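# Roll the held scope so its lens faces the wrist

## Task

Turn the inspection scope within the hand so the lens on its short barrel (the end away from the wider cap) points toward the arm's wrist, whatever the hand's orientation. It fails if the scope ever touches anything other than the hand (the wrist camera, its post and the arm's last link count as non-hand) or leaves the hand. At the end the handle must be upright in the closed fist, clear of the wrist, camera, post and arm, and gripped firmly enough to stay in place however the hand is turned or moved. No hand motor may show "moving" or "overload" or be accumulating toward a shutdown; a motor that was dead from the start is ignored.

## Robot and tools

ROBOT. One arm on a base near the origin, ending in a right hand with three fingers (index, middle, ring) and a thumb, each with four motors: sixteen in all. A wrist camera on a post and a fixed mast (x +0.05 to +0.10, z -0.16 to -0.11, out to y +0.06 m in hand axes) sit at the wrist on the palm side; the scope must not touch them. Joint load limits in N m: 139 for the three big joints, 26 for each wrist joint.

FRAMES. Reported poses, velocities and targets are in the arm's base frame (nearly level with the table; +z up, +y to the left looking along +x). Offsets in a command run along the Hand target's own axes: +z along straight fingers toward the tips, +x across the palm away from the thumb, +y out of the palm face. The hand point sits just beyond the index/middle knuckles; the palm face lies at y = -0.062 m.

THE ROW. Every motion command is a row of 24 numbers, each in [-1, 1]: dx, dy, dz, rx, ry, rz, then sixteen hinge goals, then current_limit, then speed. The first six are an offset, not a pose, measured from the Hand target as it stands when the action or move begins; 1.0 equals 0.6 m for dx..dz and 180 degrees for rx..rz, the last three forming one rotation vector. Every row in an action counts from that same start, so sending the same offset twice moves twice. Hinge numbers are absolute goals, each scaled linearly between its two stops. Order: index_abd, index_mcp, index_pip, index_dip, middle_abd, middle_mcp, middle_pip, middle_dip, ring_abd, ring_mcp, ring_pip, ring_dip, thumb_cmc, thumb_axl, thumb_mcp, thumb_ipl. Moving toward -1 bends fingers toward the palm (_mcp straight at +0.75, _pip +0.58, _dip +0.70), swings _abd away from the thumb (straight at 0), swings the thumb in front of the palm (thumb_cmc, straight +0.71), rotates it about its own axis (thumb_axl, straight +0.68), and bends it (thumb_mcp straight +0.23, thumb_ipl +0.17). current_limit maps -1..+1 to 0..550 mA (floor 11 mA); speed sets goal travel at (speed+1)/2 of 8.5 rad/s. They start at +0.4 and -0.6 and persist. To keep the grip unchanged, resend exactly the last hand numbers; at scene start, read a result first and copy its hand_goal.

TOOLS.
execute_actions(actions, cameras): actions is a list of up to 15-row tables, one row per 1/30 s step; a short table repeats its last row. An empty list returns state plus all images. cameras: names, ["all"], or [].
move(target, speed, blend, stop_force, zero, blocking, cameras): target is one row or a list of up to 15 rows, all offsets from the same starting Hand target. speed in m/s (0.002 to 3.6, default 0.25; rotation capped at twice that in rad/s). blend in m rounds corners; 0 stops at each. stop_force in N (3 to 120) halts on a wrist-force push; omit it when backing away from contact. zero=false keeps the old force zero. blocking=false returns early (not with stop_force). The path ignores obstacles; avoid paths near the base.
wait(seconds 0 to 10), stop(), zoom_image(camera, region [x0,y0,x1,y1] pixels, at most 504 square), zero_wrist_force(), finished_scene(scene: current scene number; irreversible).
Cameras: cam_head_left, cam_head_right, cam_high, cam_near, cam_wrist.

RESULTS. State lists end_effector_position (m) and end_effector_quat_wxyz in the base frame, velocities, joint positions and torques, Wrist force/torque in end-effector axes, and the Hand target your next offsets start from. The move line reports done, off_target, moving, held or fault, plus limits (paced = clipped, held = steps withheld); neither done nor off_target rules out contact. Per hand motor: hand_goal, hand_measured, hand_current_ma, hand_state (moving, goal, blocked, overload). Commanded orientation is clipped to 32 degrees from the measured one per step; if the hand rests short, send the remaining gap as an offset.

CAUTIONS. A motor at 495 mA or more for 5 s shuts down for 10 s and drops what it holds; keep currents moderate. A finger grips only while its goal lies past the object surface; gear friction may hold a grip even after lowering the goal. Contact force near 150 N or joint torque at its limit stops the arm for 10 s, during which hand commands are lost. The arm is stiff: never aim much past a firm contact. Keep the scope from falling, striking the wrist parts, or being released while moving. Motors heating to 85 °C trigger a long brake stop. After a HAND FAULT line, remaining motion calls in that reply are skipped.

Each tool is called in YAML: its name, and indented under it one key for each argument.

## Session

Scene 1 is done. On to scene 2.

execute_actions:
  actions: []

zoom_image:
  camera: "cam_near"
  region: [360, 100, 660, 320]

zoom_image:
  camera: "cam_head_left"
  region: [300, 110, 480, 290]

zoom_image:
  camera: "cam_high"
  region: [370, 80, 590, 290]

Scene clock: 0.00 s.
end_effector_position=(+0.4500, +0.1000, +0.5001) hand_goal=(+0.024, +0.866, -0.584, -0.786, +0.000, +0.834, -1.000, -0.200, -0.012, +0.834, -1.000, -0.190, -0.734, +0.822, -0.286, -0.922) hand_measured=(+0.028, +0.912, -0.530, -0.772, +0.000, +0.814, -0.940, -0.100, -0.016, +0.820, -0.946, -0.092, -0.758, +0.842, -0.278, -0.948) hand_current_ma=(+11, +196, +219, +47, +0, -79, +244, +385, -10, -50, +217, +385, -89, +86, +36, -135) hand_state=(goal, blocked, blocked, goal, goal, blocked, blocked, blocked, goal, goal, blocked, blocked, blocked, goal, goal, blocked) hand_current_limit=0.40 hand_speed=-0.60 end_effector_quat_wxyz=(+0.707, +0.000, +0.707, +0.000)
Joint positions: [-0.58 -1.999 2.452 -3.594 -0.991 -1.571]
Joint velocities: within noise
Joint torques (N m): no reading
Motor temperatures (°C): [32 30 32 33 39 34]
Wrist force (N): no reading
Wrist torque (N m): no reading
Wrist force, peak (N): no reading
Hand target: +0.4500, +0.1000, +0.5001; +0.707, +0.000, +0.707, +0.000

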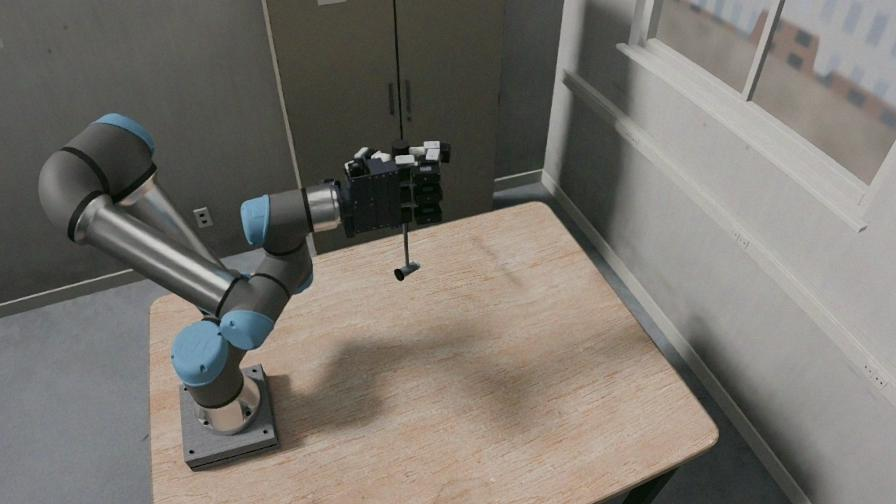

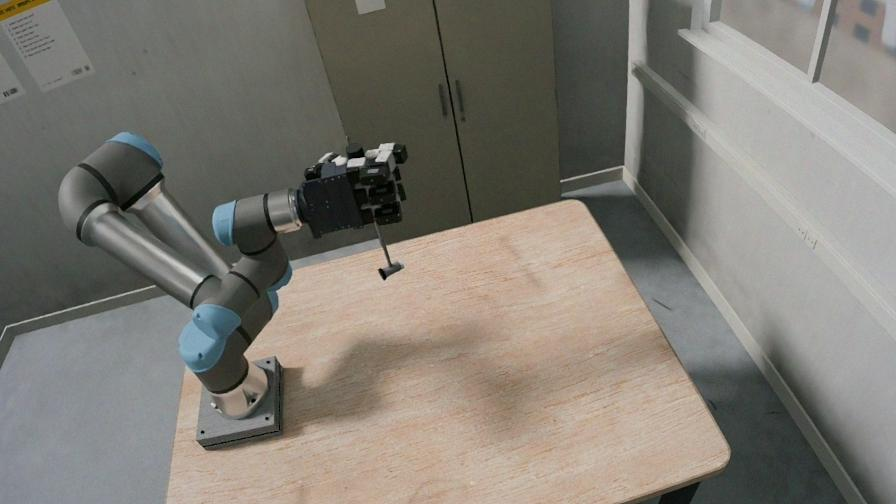

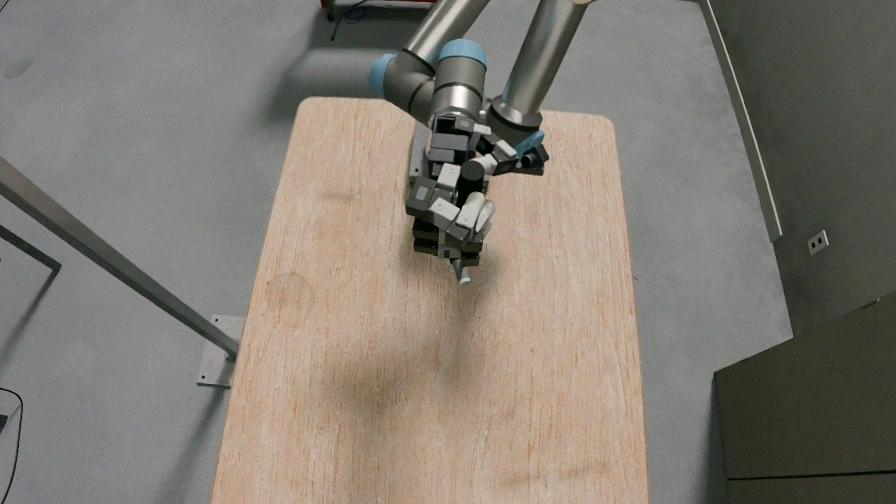

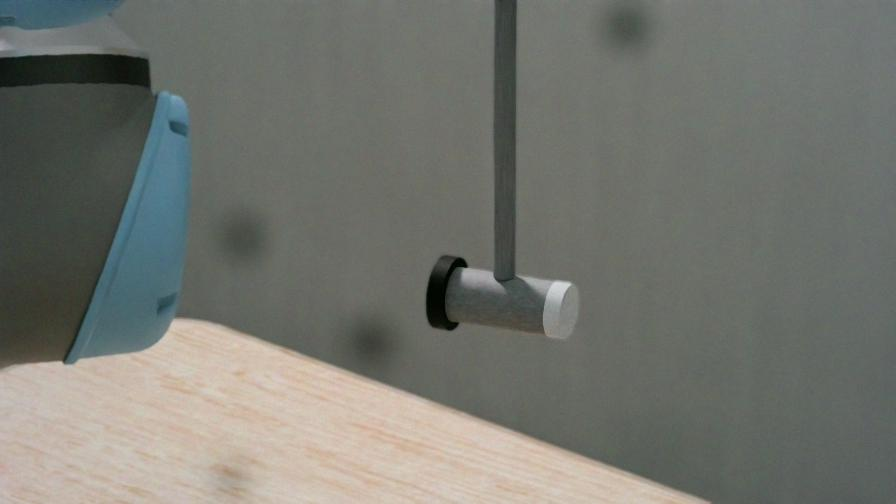

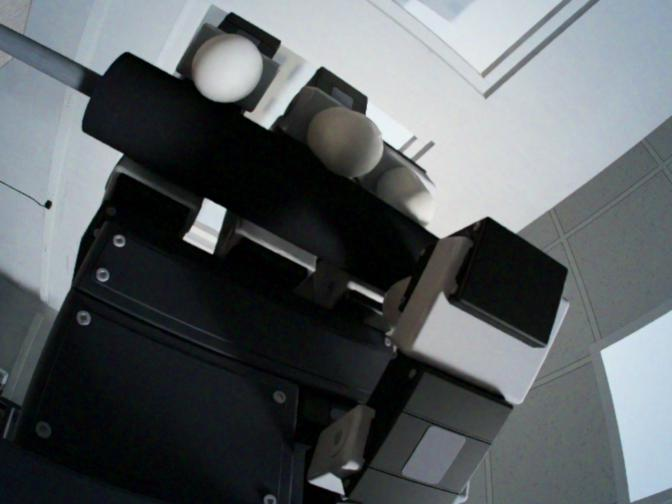

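Scaled by 1.680 from the camera's 896x504 image, which has a finer 1280x720 frame.

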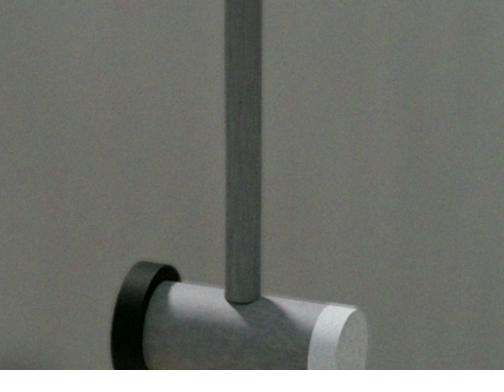

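Scaled by 2.800 from the camera's 896x504 image, which has a finer 1280x720 frame.

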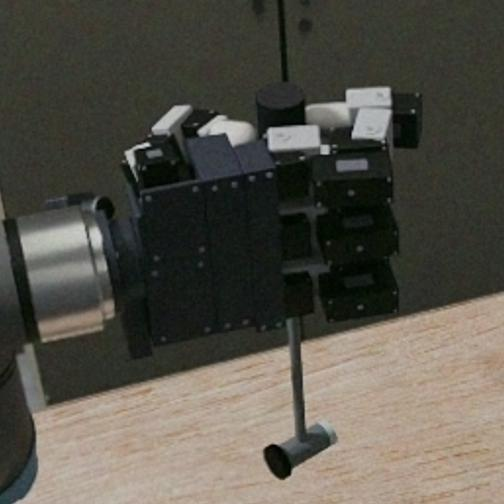

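Scaled by 2.291 from the camera's 896x504 image, which has a finer 1280x720 frame.

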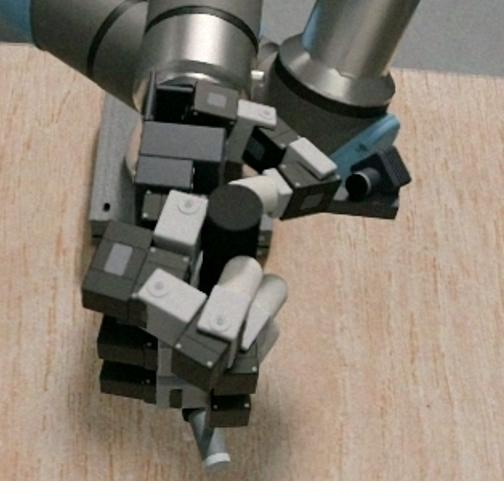

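execute_actions:
  actions:
    - [[0,0,0,0,0,0,0.024,0.9589,-0.3869,-0.6812,0.0,0.834,-1.0,-0.2,-0.012,0.834,-1.0,-0.19,-0.734,0.822,-0.2921,-0.9946,0.4,-0.8]]
    - [[0,0,0,0,0,0,0.024,1.0,-0.4394,-0.9261,0.0,0.834,-1.0,-0.2,-0.012,0.834,-1.0,-0.19,-0.734,0.822,-0.1461,-0.9946,0.4,-0.8]]
    - [[0,0,0,0,0,0,0.024,0.9562,-0.6394,-0.8551,0.0,0.834,-1.0,-0.2,-0.012,0.834,-1.0,-0.19,-0.734,0.822,-0.2247,-0.9232,0.4,-0.85]]
  cameras: ["cam_wrist","cam_near"]

Scene clock: 3.57 s.
end_effector_position=(+0.4500, +0.1000, +0.5001) hand_goal=(+0.024, +0.956, -0.640, -0.856, +0.000, +0.834, -1.000, -0.200, -0.012, +0.834, -1.000, -0.190, -0.734, +0.822, -0.224, -0.924) hand_measured=(+0.024, +0.984, -0.536, -0.846, +0.000, +0.816, -0.934, -0.108, -0.016, +0.828, -0.946, -0.092, -0.748, +0.822, -0.198, -0.940) hand_current_ma=(-2, +109, +385, +37, +1, -65, +272, +385, -10, -17, +222, +385, -47, -2, +126, -83) hand_state=(goal, blocked, blocked, goal, goal, goal, blocked, blocked, goal, goal, blocked, blocked, goal, goal, blocked, goal) hand_current_limit=0.40 hand_speed=-0.85 end_effector_quat_wxyz=(+0.707, +0.000, +0.707, +0.000)
Joint positions: [-0.58 -1.999 2.452 -3.594 -0.991 -1.571]
Joint torques (N m): [3.58 1.12 -18.18 -3.17 0.18 -1.33]
Wrist force (N): [0.0 0.1 0.0]
Wrist torque (N m): [0.02 0.00 0.01]
Wrist force, peak (N): [0.7 0.4 -0.2]
Hand target: +0.4500, +0.1000, +0.5001; +0.707, +0.000, +0.707, +0.000
Off the commanded pose: 0.000 m, 0 deg.
Step readings (end_effector_position):
0: (+0.4500, +0.1000, +0.5001)
1: (+0.4500, +0.1000, +0.5001)
2: (+0.4500, +0.1000, +0.5001)
4: (+0.4500, +0.1000, +0.5001)
8: (+0.4500, +0.1000, +0.5001)
15: (+0.4500, +0.1000, +0.5001)
16: (+0.4500, +0.1000, +0.5001)
17: (+0.4500, +0.1000, +0.5001)
19: (+0.4500, +0.1000, +0.5001)
23: (+0.4500, +0.1000, +0.5001)
30: (+0.4500, +0.1000, +0.5001)
31: (+0.4500, +0.1000, +0.5001)
32: (+0.4500, +0.1000, +0.5001)
34: (+0.4500, +0.1000, +0.5001)
38: (+0.4500, +0.1000, +0.5001)
45: (+0.4500, +0.1000, +0.5001)
Images, in order (width x height): cam_near 896x504, cam_wrist 672x504.

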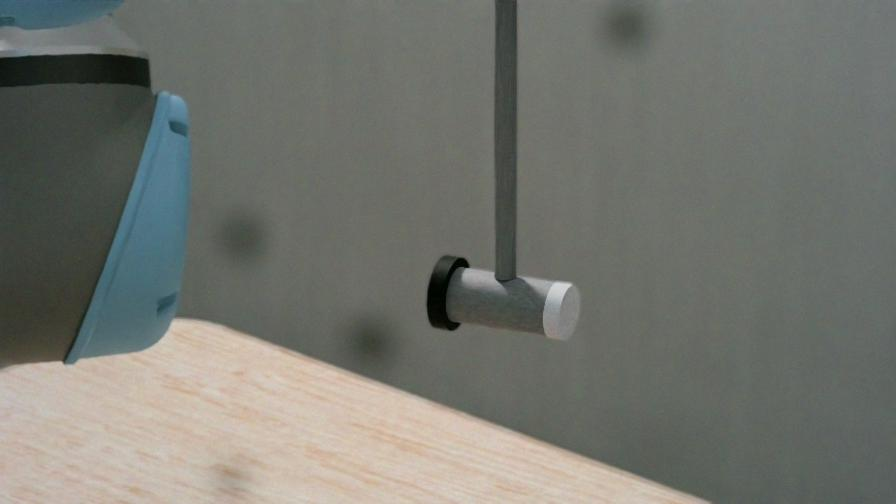

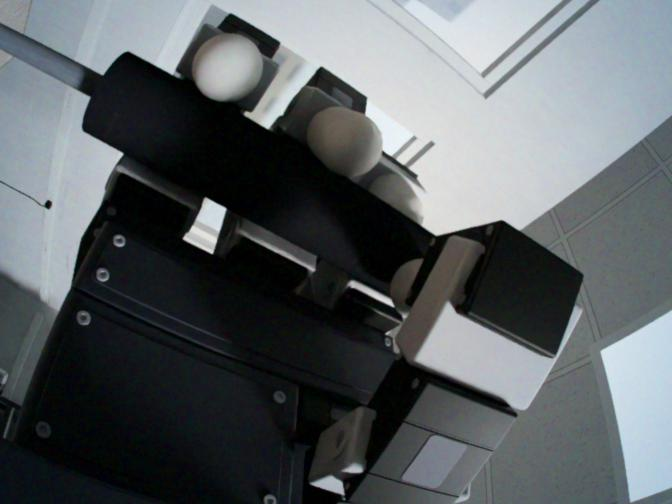

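execute_actions:
  actions:
    - [[0,0,0,0,0,0,0.024,0.9562,-0.6394,-0.8551,0.0,0.834,-0.94,0.087,-0.012,0.834,-0.94,0.087,-0.734,0.822,-0.2247,-0.9232,0.4,-0.8]]
    - [[0,0,0,0,0,0,0.024,0.9041,-0.638,-0.8058,0.0,0.834,-0.94,0.087,-0.012,0.834,-0.94,0.087,-0.734,0.822,-0.2303,-0.9265,0.4,-0.93]]
    - [[0,0,0,0,0,0,0.024,0.8712,-0.6774,-0.7087,0.0,0.834,-0.94,0.087,-0.012,0.834,-0.94,0.087,-0.734,0.822,-0.2449,-0.9211,0.4,-0.93]]
    - [[0,0,0,0,0,0,0.024,0.8534,-0.7533,-0.5725,0.0,0.834,-0.94,0.087,-0.012,0.834,-0.94,0.087,-0.734,0.822,-0.2663,-0.9049,0.4,-0.93]]
  cameras: ["cam_wrist","cam_near"]

Scene clock: 6.27 s.
end_effector_position=(+0.4500, +0.1000, +0.5001) hand_goal=(+0.024, +0.854, -0.754, -0.572, +0.000, +0.834, -0.940, +0.088, -0.012, +0.834, -0.940, +0.088, -0.734, +0.822, -0.266, -0.904) hand_measured=(+0.022, +0.910, -0.638, -0.552, +0.000, +0.832, -0.936, +0.086, -0.016, +0.832, -0.938, +0.086, -0.748, +0.812, -0.286, -0.962) hand_current_ma=(-6, +243, +385, +75, +1, -7, +9, -7, -10, -8, +8, -9, -47, -40, -92, -332) hand_state=(goal, blocked, blocked, blocked, goal, goal, goal, goal, goal, goal, goal, goal, goal, goal, goal, blocked) hand_current_limit=0.40 hand_speed=-0.93 end_effector_quat_wxyz=(+0.707, +0.000, +0.707, +0.000)
Joint positions: [-0.58 -1.999 2.452 -3.594 -0.991 -1.571]
Joint torques (N m): [3.64 2.32 -19.94 -3.5 -0.15 -1.54]
Wrist force (N): [0.2 0.0 -0.2]
Wrist torque (N m): [0.01 -0.04 0.02]
Wrist force, peak (N): [0.2 0.4 -0.5]
Hand target: +0.4500, +0.1000, +0.5001; +0.707, +0.000, +0.707, +0.000
Off the commanded pose: 0.000 m, 0 deg.
Step readings (end_effector_position):
0: (+0.4500, +0.1000, +0.5001)
1: (+0.4500, +0.1000, +0.5001)
2: (+0.4500, +0.1000, +0.5001)
4: (+0.4500, +0.1000, +0.5001)
8: (+0.4500, +0.1000, +0.5001)
15: (+0.4500, +0.1000, +0.5001)
16: (+0.4500, +0.1000, +0.5001)
17: (+0.4500, +0.1000, +0.5001)
19: (+0.4500, +0.1000, +0.5001)
23: (+0.4500, +0.1000, +0.5001)
30: (+0.4500, +0.1000, +0.5001)
31: (+0.4500, +0.1000, +0.5001)
32: (+0.4500, +0.1000, +0.5001)
34: (+0.4500, +0.1000, +0.5001)
38: (+0.4500, +0.1000, +0.5001)
45: (+0.4500, +0.1000, +0.5001)
46: (+0.4500, +0.1000, +0.5001)
47: (+0.4500, +0.1000, +0.5001)
49: (+0.4500, +0.1000, +0.5001)
53: (+0.4500, +0.1000, +0.5001)
60: (+0.4500, +0.1000, +0.5001)
Images, in order (width x height): cam_near 896x504, cam_wrist 672x504.

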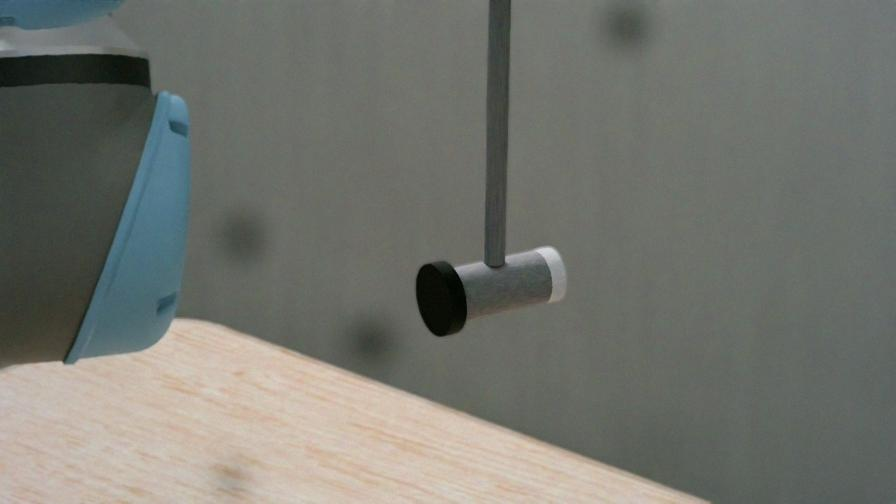

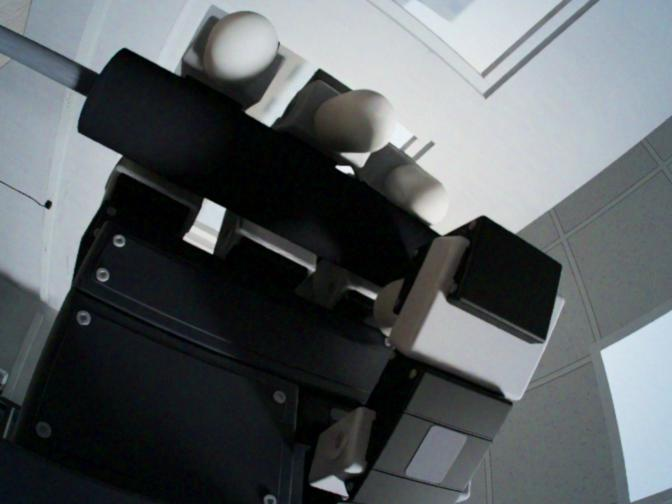

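execute_actions:
  actions:
    - [[0,0,0,0,0,0,0.024,0.8534,-0.7533,-0.5725,0.0,0.834,-1.0,-0.2,-0.012,0.834,-1.0,-0.19,-0.734,0.822,-0.2663,-0.9049,0.4,-0.82]]
    - [[0,0,0,0,0,0,0.024,0.9589,-0.45,-0.6087,0.0,0.834,-1.0,-0.2,-0.012,0.834,-1.0,-0.19,-0.734,0.822,-0.2921,-0.9946,0.4,-0.8]]
    - [[0,0,0,0,0,0,0.024,1.0,-0.4394,-0.9261,0.0,0.834,-1.0,-0.2,-0.012,0.834,-1.0,-0.19,-0.734,0.822,-0.1461,-0.9946,0.4,-0.8]]
    - [[0,0,0,0,0,0,0.024,1.0,-0.4394,-0.9261,0.0,0.834,-1.0,-0.2,-0.012,0.834,-1.0,-0.19,-0.734,0.822,-0.1685,-0.8703,0.4,-0.85]]
  cameras: ["cam_wrist","cam_near"]

Scene clock: 9.07 s.
end_effector_position=(+0.4500, +0.1000, +0.5001) hand_goal=(+0.024, +1.000, -0.440, -0.926, +0.000, +0.834, -1.000, -0.200, -0.012, +0.834, -1.000, -0.190, -0.734, +0.822, -0.168, -0.870) hand_measured=(+0.018, +0.998, -0.442, -0.922, +0.000, +0.836, -0.936, -0.124, -0.018, +0.836, -0.952, -0.116, -0.748, +0.816, -0.172, -0.910) hand_current_ma=(-19, -9, -7, +9, +1, +4, +264, +324, -15, +8, +195, +315, -47, -24, -21, -224) hand_state=(goal, goal, goal, goal, goal, goal, blocked, blocked, goal, goal, blocked, blocked, goal, goal, goal, blocked) hand_current_limit=0.40 hand_speed=-0.85 end_effector_quat_wxyz=(+0.707, +0.000, +0.707, +0.000)
Joint positions: [-0.58 -1.999 2.452 -3.594 -0.991 -1.571]
Joint torques (N m): [4.65 2.74 -19.7 -3.49 -0.11 -2.01]
Wrist force (N): [0.2 0.0 0.0]
Wrist torque (N m): [0.00 -0.04 0.03]
Wrist force, peak (N): [0.3 0.4 -0.4]
Hand target: +0.4500, +0.1000, +0.5001; +0.707, +0.000, +0.707, +0.000
Off the commanded pose: 0.000 m, 0 deg.
Step readings (end_effector_position):
0: (+0.4500, +0.1000, +0.5001)
1: (+0.4500, +0.1000, +0.5001)
2: (+0.4500, +0.1000, +0.5001)
4: (+0.4500, +0.1000, +0.5001)
8: (+0.4500, +0.1000, +0.5001)
15: (+0.4500, +0.1000, +0.5001)
16: (+0.4500, +0.1000, +0.5001)
17: (+0.4500, +0.1000, +0.5001)
19: (+0.4500, +0.1000, +0.5001)
23: (+0.4500, +0.1000, +0.5001)
30: (+0.4500, +0.1000, +0.5001)
31: (+0.4500, +0.1000, +0.5001)
32: (+0.4500, +0.1000, +0.5001)
34: (+0.4500, +0.1000, +0.5001)
38: (+0.4500, +0.1000, +0.5001)
45: (+0.4500, +0.1000, +0.5001)
46: (+0.4500, +0.1000, +0.5001)
47: (+0.4500, +0.1000, +0.5001)
49: (+0.4500, +0.1000, +0.5001)
53: (+0.4500, +0.1000, +0.5001)
60: (+0.4500, +0.1000, +0.5001)
Images, in order (width x height): cam_near 896x504, cam_wrist 672x504.

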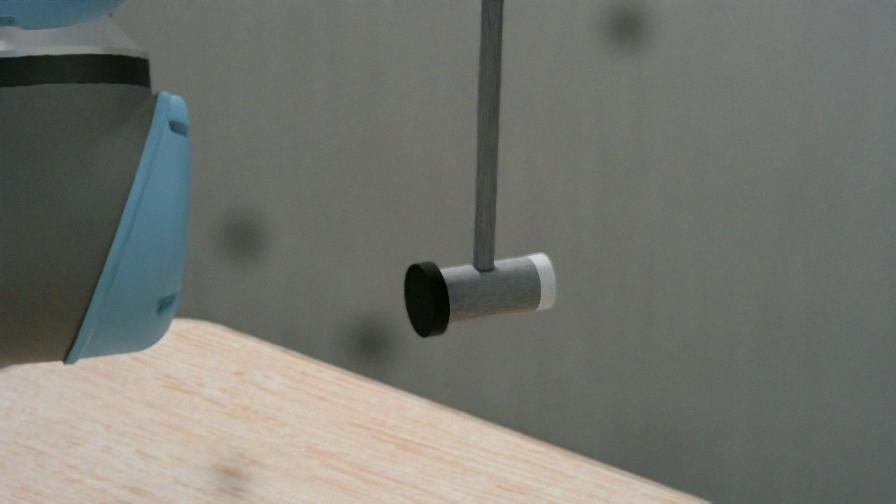

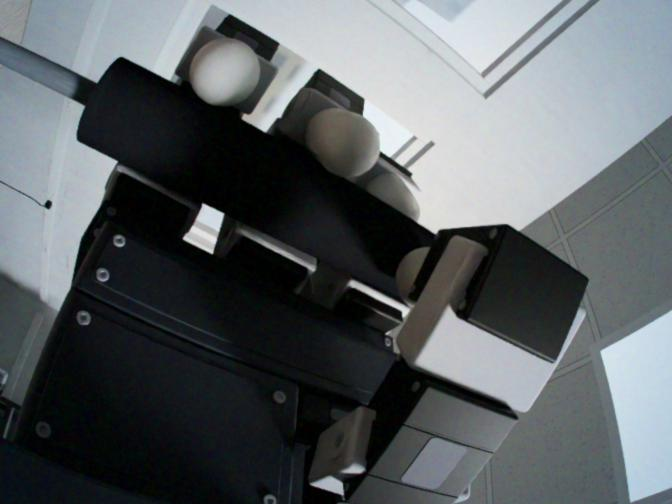

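execute_actions:
  actions:
    - [[0,0,0,0,0,0,0.024,0.9562,-0.6394,-0.8551,0.0,0.834,-1.0,-0.2,-0.012,0.834,-1.0,-0.19,-0.734,0.822,-0.2135,-0.8973,0.4,-0.85]]
    - [[0,0,0,0,0,0,0.024,0.9562,-0.6394,-0.8551,0.0,0.834,-0.94,0.087,-0.012,0.834,-0.94,0.087,-0.734,0.822,-0.2135,-0.8973,0.4,-0.8]]
    - [[0,0,0,0,0,0,0.024,0.9041,-0.638,-0.8058,0.0,0.834,-0.94,0.087,-0.012,0.834,-0.94,0.087,-0.734,0.822,-0.2303,-0.9265,0.4,-0.93]]
    - [[0,0,0,0,0,0,0.024,0.8712,-0.6774,-0.7087,0.0,0.834,-0.94,0.087,-0.012,0.834,-0.94,0.087,-0.734,0.822,-0.2449,-0.9211,0.4,-0.93]]
    - [[0,0,0,0,0,0,0.024,0.8534,-0.7533,-0.5725,0.0,0.834,-0.94,0.087,-0.012,0.834,-0.94,0.087,-0.734,0.822,-0.2663,-0.9049,0.4,-0.93]]
  cameras: ["cam_wrist","cam_near"]

Scene clock: 12.70 s.
end_effector_position=(+0.4500, +0.1000, +0.5001) hand_goal=(+0.024, +0.854, -0.754, -0.572, +0.000, +0.834, -0.940, +0.088, -0.012, +0.834, -0.940, +0.088, -0.734, +0.822, -0.266, -0.904) hand_measured=(+0.016, +0.904, -0.638, -0.552, +0.000, +0.832, -0.936, +0.086, -0.018, +0.836, -0.938, +0.086, -0.750, +0.804, -0.282, -0.956) hand_current_ma=(-20, +218, +385, +73, +1, -5, +9, -7, -15, +6, +8, -9, -62, -76, -81, -287) hand_state=(goal, blocked, blocked, goal, goal, goal, goal, goal, goal, goal, goal, goal, goal, goal, goal, blocked) hand_current_limit=0.40 hand_speed=-0.93 end_effector_quat_wxyz=(+0.707, +0.000, +0.707, +0.000)
Joint positions: [-0.58 -1.999 2.452 -3.594 -0.991 -1.571]
Joint torques (N m): [6.07 4.51 -20.61 -3.46 -0.1 -2.42]
Wrist force (N): [0.3 -0.1 -0.1]
Wrist torque (N m): [-0.01 -0.06 0.02]
Wrist force, peak (N): [0.4 0.4 -0.3]
Hand target: +0.4500, +0.1000, +0.5001; +0.707, +0.000, +0.707, +0.000
Off the commanded pose: 0.000 m, 0 deg.
Step readings (end_effector_position):
0: (+0.4500, +0.1000, +0.5001)
1: (+0.4500, +0.1000, +0.5001)
2: (+0.4500, +0.1000, +0.5001)
4: (+0.4500, +0.1000, +0.5001)
8: (+0.4500, +0.1000, +0.5001)
15: (+0.4500, +0.1000, +0.5001)
16: (+0.4500, +0.1000, +0.5001)
17: (+0.4500, +0.1000, +0.5001)
19: (+0.4500, +0.1000, +0.5001)
23: (+0.4500, +0.1000, +0.5001)
30: (+0.4500, +0.1000, +0.5001)
31: (+0.4500, +0.1000, +0.5001)
32: (+0.4500, +0.1000, +0.5001)
34: (+0.4500, +0.1000, +0.5001)
38: (+0.4500, +0.1000, +0.5001)
45: (+0.4500, +0.1000, +0.5001)
46: (+0.4500, +0.1000, +0.5001)
47: (+0.4500, +0.1000, +0.5001)
49: (+0.4500, +0.1000, +0.5001)
53: (+0.4500, +0.1000, +0.5001)
60: (+0.4500, +0.1000, +0.5001)
61: (+0.4500, +0.1000, +0.5001)
62: (+0.4500, +0.1000, +0.5001)
64: (+0.4500, +0.1000, +0.5001)
68: (+0.4500, +0.1000, +0.5001)
75: (+0.4500, +0.1000, +0.5001)
Images, in order (width x height): cam_near 896x504, cam_wrist 672x504.

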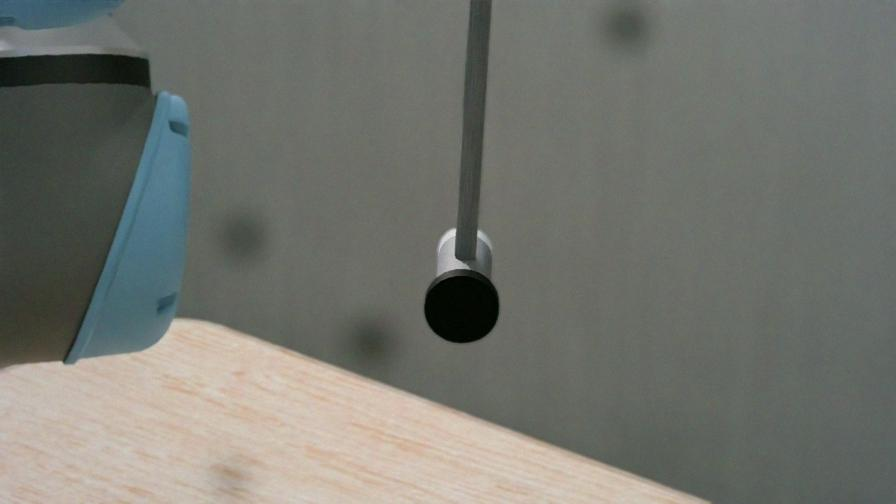

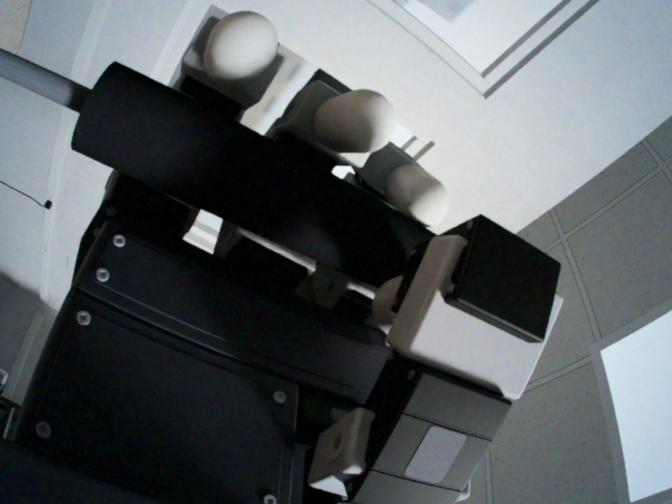

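execute_actions:
  actions:
    - [[0,0,0,0,0,0,0.024,0.8534,-0.7533,-0.5725,0.0,0.834,-1.0,-0.2,-0.012,0.834,-1.0,-0.19,-0.734,0.822,-0.2663,-0.9049,0.4,-0.82]]
    - [[0,0,0,0,0,0,0.024,0.9589,-0.45,-0.6087,0.0,0.834,-1.0,-0.2,-0.012,0.834,-1.0,-0.19,-0.734,0.822,-0.2921,-0.9946,0.4,-0.8]]
    - [[0,0,0,0,0,0,0.024,1.0,-0.4394,-0.9261,0.0,0.834,-1.0,-0.2,-0.012,0.834,-1.0,-0.19,-0.734,0.822,-0.1461,-0.9946,0.4,-0.8]]
    - [[0,0,0,0,0,0,0.024,1.0,-0.4394,-0.9261,0.0,0.834,-1.0,-0.2,-0.012,0.834,-1.0,-0.19,-0.734,0.822,-0.1685,-0.8703,0.4,-0.85]]
    - [[0,0,0,0,0,0,0.024,0.9562,-0.6394,-0.8551,0.0,0.834,-1.0,-0.2,-0.012,0.834,-1.0,-0.19,-0.734,0.822,-0.2135,-0.8973,0.4,-0.85]]
  cameras: ["cam_wrist","cam_near"]

Scene clock: 15.77 s.
end_effector_position=(+0.4500, +0.1000, +0.5001) hand_goal=(+0.024, +0.956, -0.640, -0.856, +0.000, +0.834, -1.000, -0.200, -0.012, +0.834, -1.000, -0.190, -0.734, +0.822, -0.214, -0.898) hand_measured=(+0.016, +0.986, -0.536, -0.848, +0.002, +0.818, -0.942, -0.120, -0.016, +0.836, -0.958, -0.124, -0.748, +0.816, -0.170, -0.886) hand_current_ma=(-21, +121, +385, +25, +3, -58, +235, +345, -9, +8, +167, +275, -47, -25, +239, +55) hand_state=(goal, blocked, blocked, goal, goal, goal, blocked, blocked, goal, goal, blocked, blocked, goal, goal, blocked, goal) hand_current_limit=0.40 hand_speed=-0.85 end_effector_quat_wxyz=(+0.707, +0.000, +0.707, +0.000)
Joint positions: [-0.58 -1.999 2.452 -3.594 -0.991 -1.571]
Joint torques (N m): [7.07 5.51 -20.64 -3.35 -0.15 -2.55]
Wrist force (N): [0.2 0.2 -0.3]
Wrist torque (N m): [0.04 -0.04 0.02]
Wrist force, peak (N): [0.0 0.6 -0.3]
Hand target: +0.4500, +0.1000, +0.5001; +0.707, +0.000, +0.707, +0.000
Off the commanded pose: 0.000 m, 0 deg.
Step readings (end_effector_position):
0: (+0.4500, +0.1000, +0.5001)
1: (+0.4500, +0.1000, +0.5001)
2: (+0.4500, +0.1000, +0.5001)
4: (+0.4500, +0.1000, +0.5001)
8: (+0.4500, +0.1000, +0.5001)
15: (+0.4500, +0.1000, +0.5001)
16: (+0.4500, +0.1000, +0.5001)
17: (+0.4500, +0.1000, +0.5001)
19: (+0.4500, +0.1000, +0.5001)
23: (+0.4500, +0.1000, +0.5001)
30: (+0.4500, +0.1000, +0.5001)
31: (+0.4500, +0.1000, +0.5001)
32: (+0.4500, +0.1000, +0.5001)
34: (+0.4500, +0.1000, +0.5001)
38: (+0.4500, +0.1000, +0.5001)
45: (+0.4500, +0.1000, +0.5001)
46: (+0.4500, +0.1000, +0.5001)
47: (+0.4500, +0.1000, +0.5001)
49: (+0.4500, +0.1000, +0.5001)
53: (+0.4500, +0.1000, +0.5001)
60: (+0.4500, +0.1000, +0.5001)
61: (+0.4500, +0.1000, +0.5001)
62: (+0.4500, +0.1000, +0.5001)
64: (+0.4500, +0.1000, +0.5001)
68: (+0.4500, +0.1000, +0.5001)
75: (+0.4500, +0.1000, +0.5001)
Images, in order (width x height): cam_near 896x504, cam_wrist 672x504.

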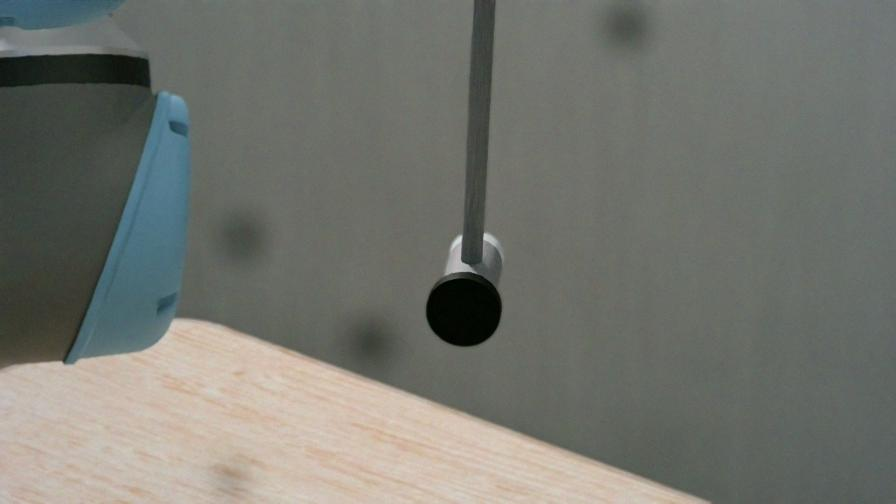

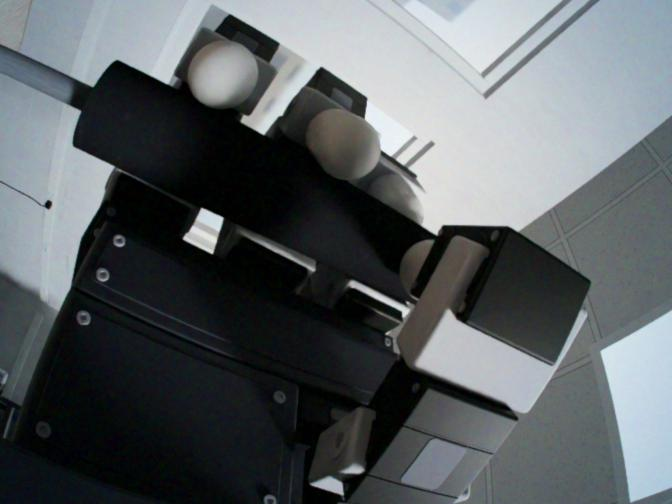

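execute_actions:
  actions:
    - [[0,0,0,0,0,0,0.024,0.9562,-0.6394,-0.8551,0.0,0.834,-0.94,0.087,-0.012,0.834,-0.94,0.087,-0.734,0.822,-0.2135,-0.8973,0.4,-0.8]]
    - [[0,0,0,0,0,0,0.024,0.9041,-0.638,-0.8058,0.0,0.834,-0.94,0.087,-0.012,0.834,-0.94,0.087,-0.734,0.822,-0.2303,-0.9265,0.4,-0.93]]
    - [[0,0,0,0,0,0,0.024,0.8712,-0.6774,-0.7087,0.0,0.834,-0.94,0.087,-0.012,0.834,-0.94,0.087,-0.734,0.822,-0.2449,-0.9211,0.4,-0.93]]
    - [[0,0,0,0,0,0,0.024,0.8534,-0.7533,-0.5725,0.0,0.834,-0.94,0.087,-0.012,0.834,-0.94,0.087,-0.734,0.822,-0.2663,-0.9049,0.4,-0.93]]
  cameras: ["cam_wrist","cam_near"]

Scene clock: 18.33 s.
end_effector_position=(+0.4500, +0.1000, +0.5001) hand_goal=(+0.024, +0.854, -0.754, -0.572, +0.000, +0.834, -0.940, +0.088, -0.012, +0.834, -0.940, +0.088, -0.734, +0.822, -0.266, -0.904) hand_measured=(+0.014, +0.900, -0.632, -0.548, +0.002, +0.832, -0.936, +0.086, -0.016, +0.836, -0.940, +0.086, -0.754, +0.806, -0.262, -0.950) hand_current_ma=(-32, +201, +385, +88, +3, -6, +9, -7, -9, +8, +0, -9, -76, -69, +13, -260) hand_state=(goal, blocked, blocked, blocked, goal, goal, goal, goal, goal, goal, goal, goal, blocked, goal, goal, blocked) hand_current_limit=0.40 hand_speed=-0.93 end_effector_quat_wxyz=(+0.707, +0.000, +0.707, +0.000)
Joint positions: [-0.58 -1.999 2.452 -3.594 -0.991 -1.571]
Joint torques (N m): [6.97 6.31 -21.35 -3.33 -0.22 -2.43]
Wrist force (N): [-0.1 0.2 -0.1]
Wrist torque (N m): [0.02 -0.01 -0.01]
Wrist force, peak (N): [0.1 0.0 -0.7]
Hand target: +0.4500, +0.1000, +0.5001; +0.707, +0.000, +0.707, +0.000
Off the commanded pose: 0.000 m, 0 deg.
Step readings (end_effector_position):
0: (+0.4500, +0.1000, +0.5001)
1: (+0.4500, +0.1000, +0.5001)
2: (+0.4500, +0.1000, +0.5001)
4: (+0.4500, +0.1000, +0.5001)
8: (+0.4500, +0.1000, +0.5001)
15: (+0.4500, +0.1000, +0.5001)
16: (+0.4500, +0.1000, +0.5001)
17: (+0.4500, +0.1000, +0.5001)
19: (+0.4500, +0.1000, +0.5001)
23: (+0.4500, +0.1000, +0.5001)
30: (+0.4500, +0.1000, +0.5001)
31: (+0.4500, +0.1000, +0.5001)
32: (+0.4500, +0.1000, +0.5001)
34: (+0.4500, +0.1000, +0.5001)
38: (+0.4500, +0.1000, +0.5001)
45: (+0.4500, +0.1000, +0.5001)
46: (+0.4500, +0.1000, +0.5001)
47: (+0.4500, +0.1000, +0.5001)
49: (+0.4500, +0.1000, +0.5001)
53: (+0.4500, +0.1000, +0.5001)
60: (+0.4500, +0.1000, +0.5001)
Images, in order (width x height): cam_near 896x504, cam_wrist 672x504.

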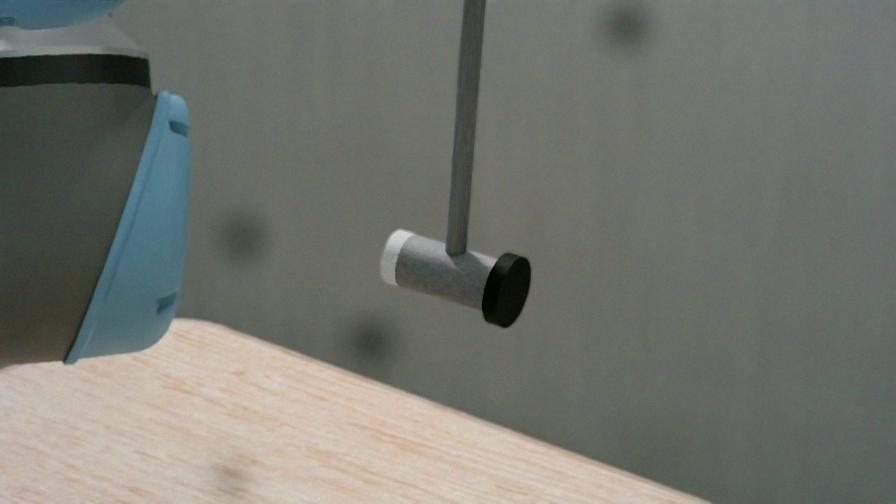

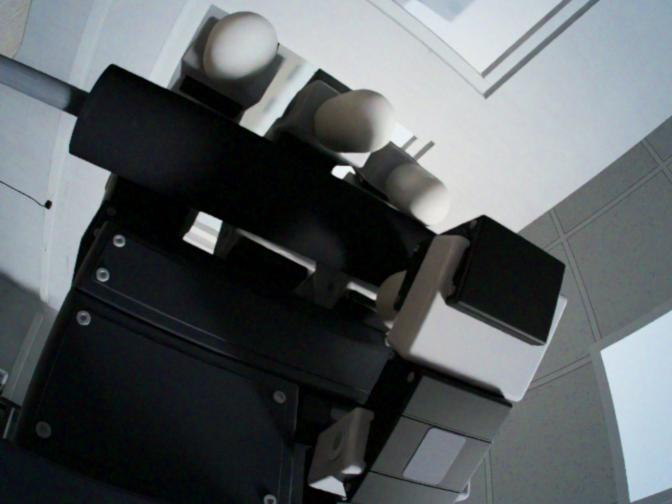

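zoom_image:
  camera: "cam_near"
  region: [360, 200, 560, 340]

Scaled by 2.520 from the camera's 896x504 image, which has a finer 1280x720 frame.

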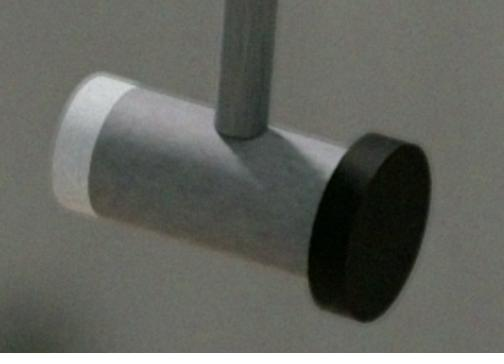

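execute_actions:
  actions:
    - [[0,0,0,0,0,0,0.024,0.8986,-0.6686,-0.758,0.0,0.834,-0.94,0.087,-0.012,0.834,-0.94,0.087,-0.734,0.822,-0.209,-0.8897,0.4,-0.92]]
  cameras: ["cam_near","cam_wrist","cam_head_left","cam_head_right"]

zoom_image:
  camera: "cam_near"
  region: [360, 200, 560, 340]

zoom_image:
  camera: "cam_head_left"
  region: [330, 150, 450, 290]

zoom_image:
  camera: "cam_head_right"
  region: [300, 150, 420, 290]

Scene clock: 27.03 s.
end_effector_position=(+0.4500, +0.1000, +0.5001) hand_goal=(+0.024, +0.898, -0.668, -0.758, +0.000, +0.834, -0.940, +0.088, -0.012, +0.834, -0.940, +0.088, -0.734, +0.822, -0.208, -0.890) hand_measured=(+0.014, +0.926, -0.606, -0.618, +0.002, +0.832, -0.936, +0.086, -0.016, +0.836, -0.940, +0.086, -0.754, +0.804, -0.224, -0.950) hand_current_ma=(-32, +110, +254, +384, +3, -6, +9, -7, -9, +8, +0, -9, -76, -81, -77, -348) hand_state=(goal, blocked, blocked, blocked, goal, goal, goal, goal, goal, goal, goal, goal, blocked, goal, goal, blocked) hand_current_limit=0.40 hand_speed=-0.92 end_effector_quat_wxyz=(+0.707, +0.000, +0.707, +0.000)
Joint positions: [-0.58 -1.999 2.452 -3.594 -0.991 -1.571]
Joint torques (N m): [8.34 6.8 -21.71 -3.42 -0.36 -2.66]
Wrist force (N): [0.1 0.1 -0.3]
Wrist torque (N m): [0.03 -0.03 0.01]
Wrist force, peak (N): [0.1 0.5 -0.2]
Hand target: +0.4500, +0.1000, +0.5001; +0.707, +0.000, +0.707, +0.000
Off the commanded pose: 0.000 m, 0 deg.
Step readings (end_effector_position):
0: (+0.4500, +0.1000, +0.5001)
1: (+0.4500, +0.1000, +0.5001)
2: (+0.4500, +0.1000, +0.5001)
4: (+0.4500, +0.1000, +0.5001)
8: (+0.4500, +0.1000, +0.5001)
15: (+0.4500, +0.1000, +0.5001)
Images, in order (width x height): cam_head_left 896x504, cam_head_right 896x504, cam_near 896x504, cam_wrist 672x504.

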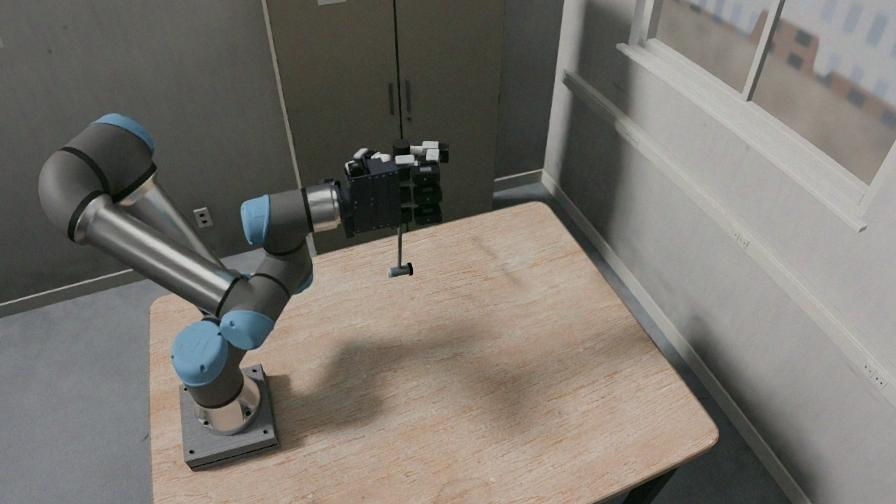

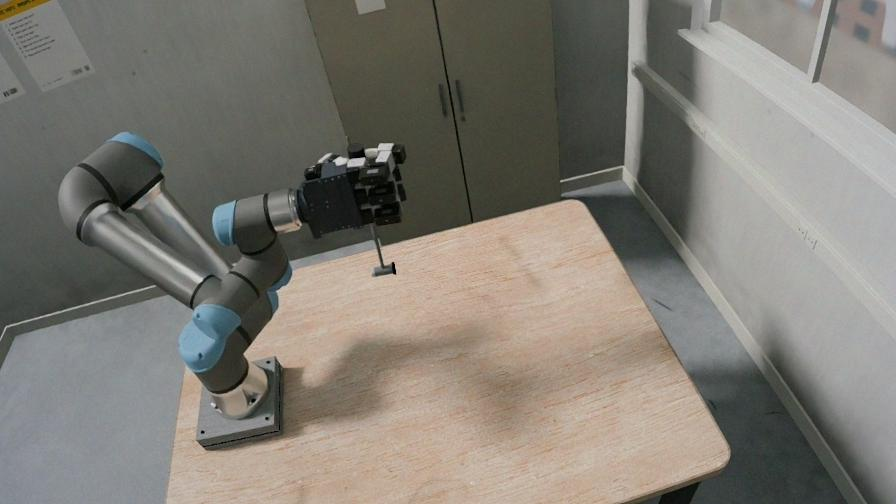

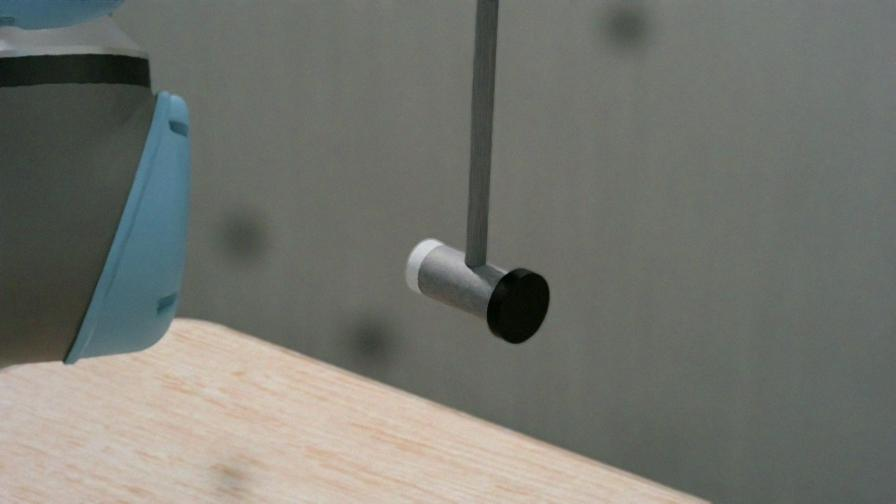

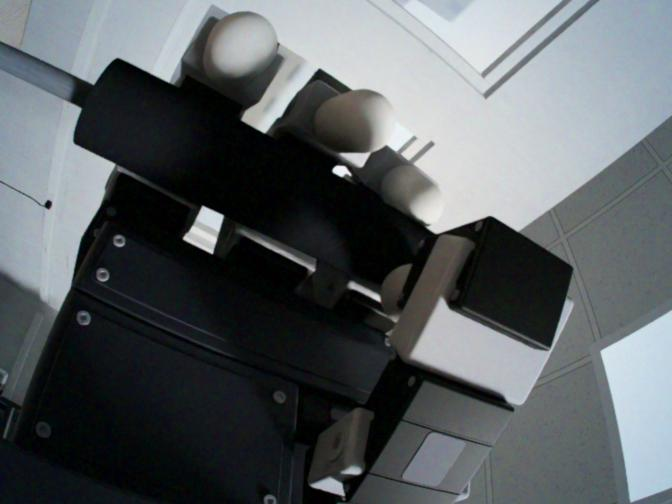

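Scaled by 2.520 from the camera's 896x504 image, which has a finer 1280x720 frame.

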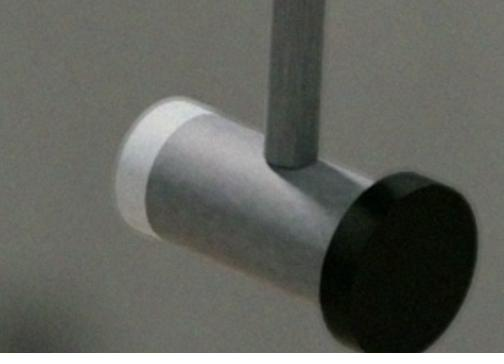

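Scaled by 3.600 from the camera's 896x504 image, which has a finer 1280x720 frame.

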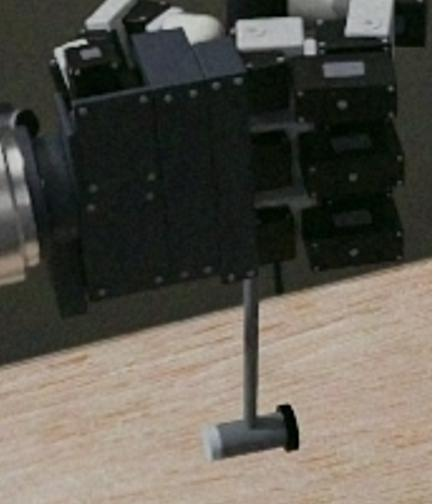

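Scaled by 3.600 from the camera's 896x504 image, which has a finer 1280x720 frame.

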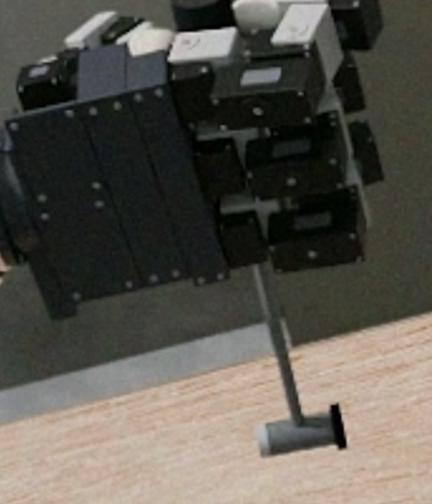

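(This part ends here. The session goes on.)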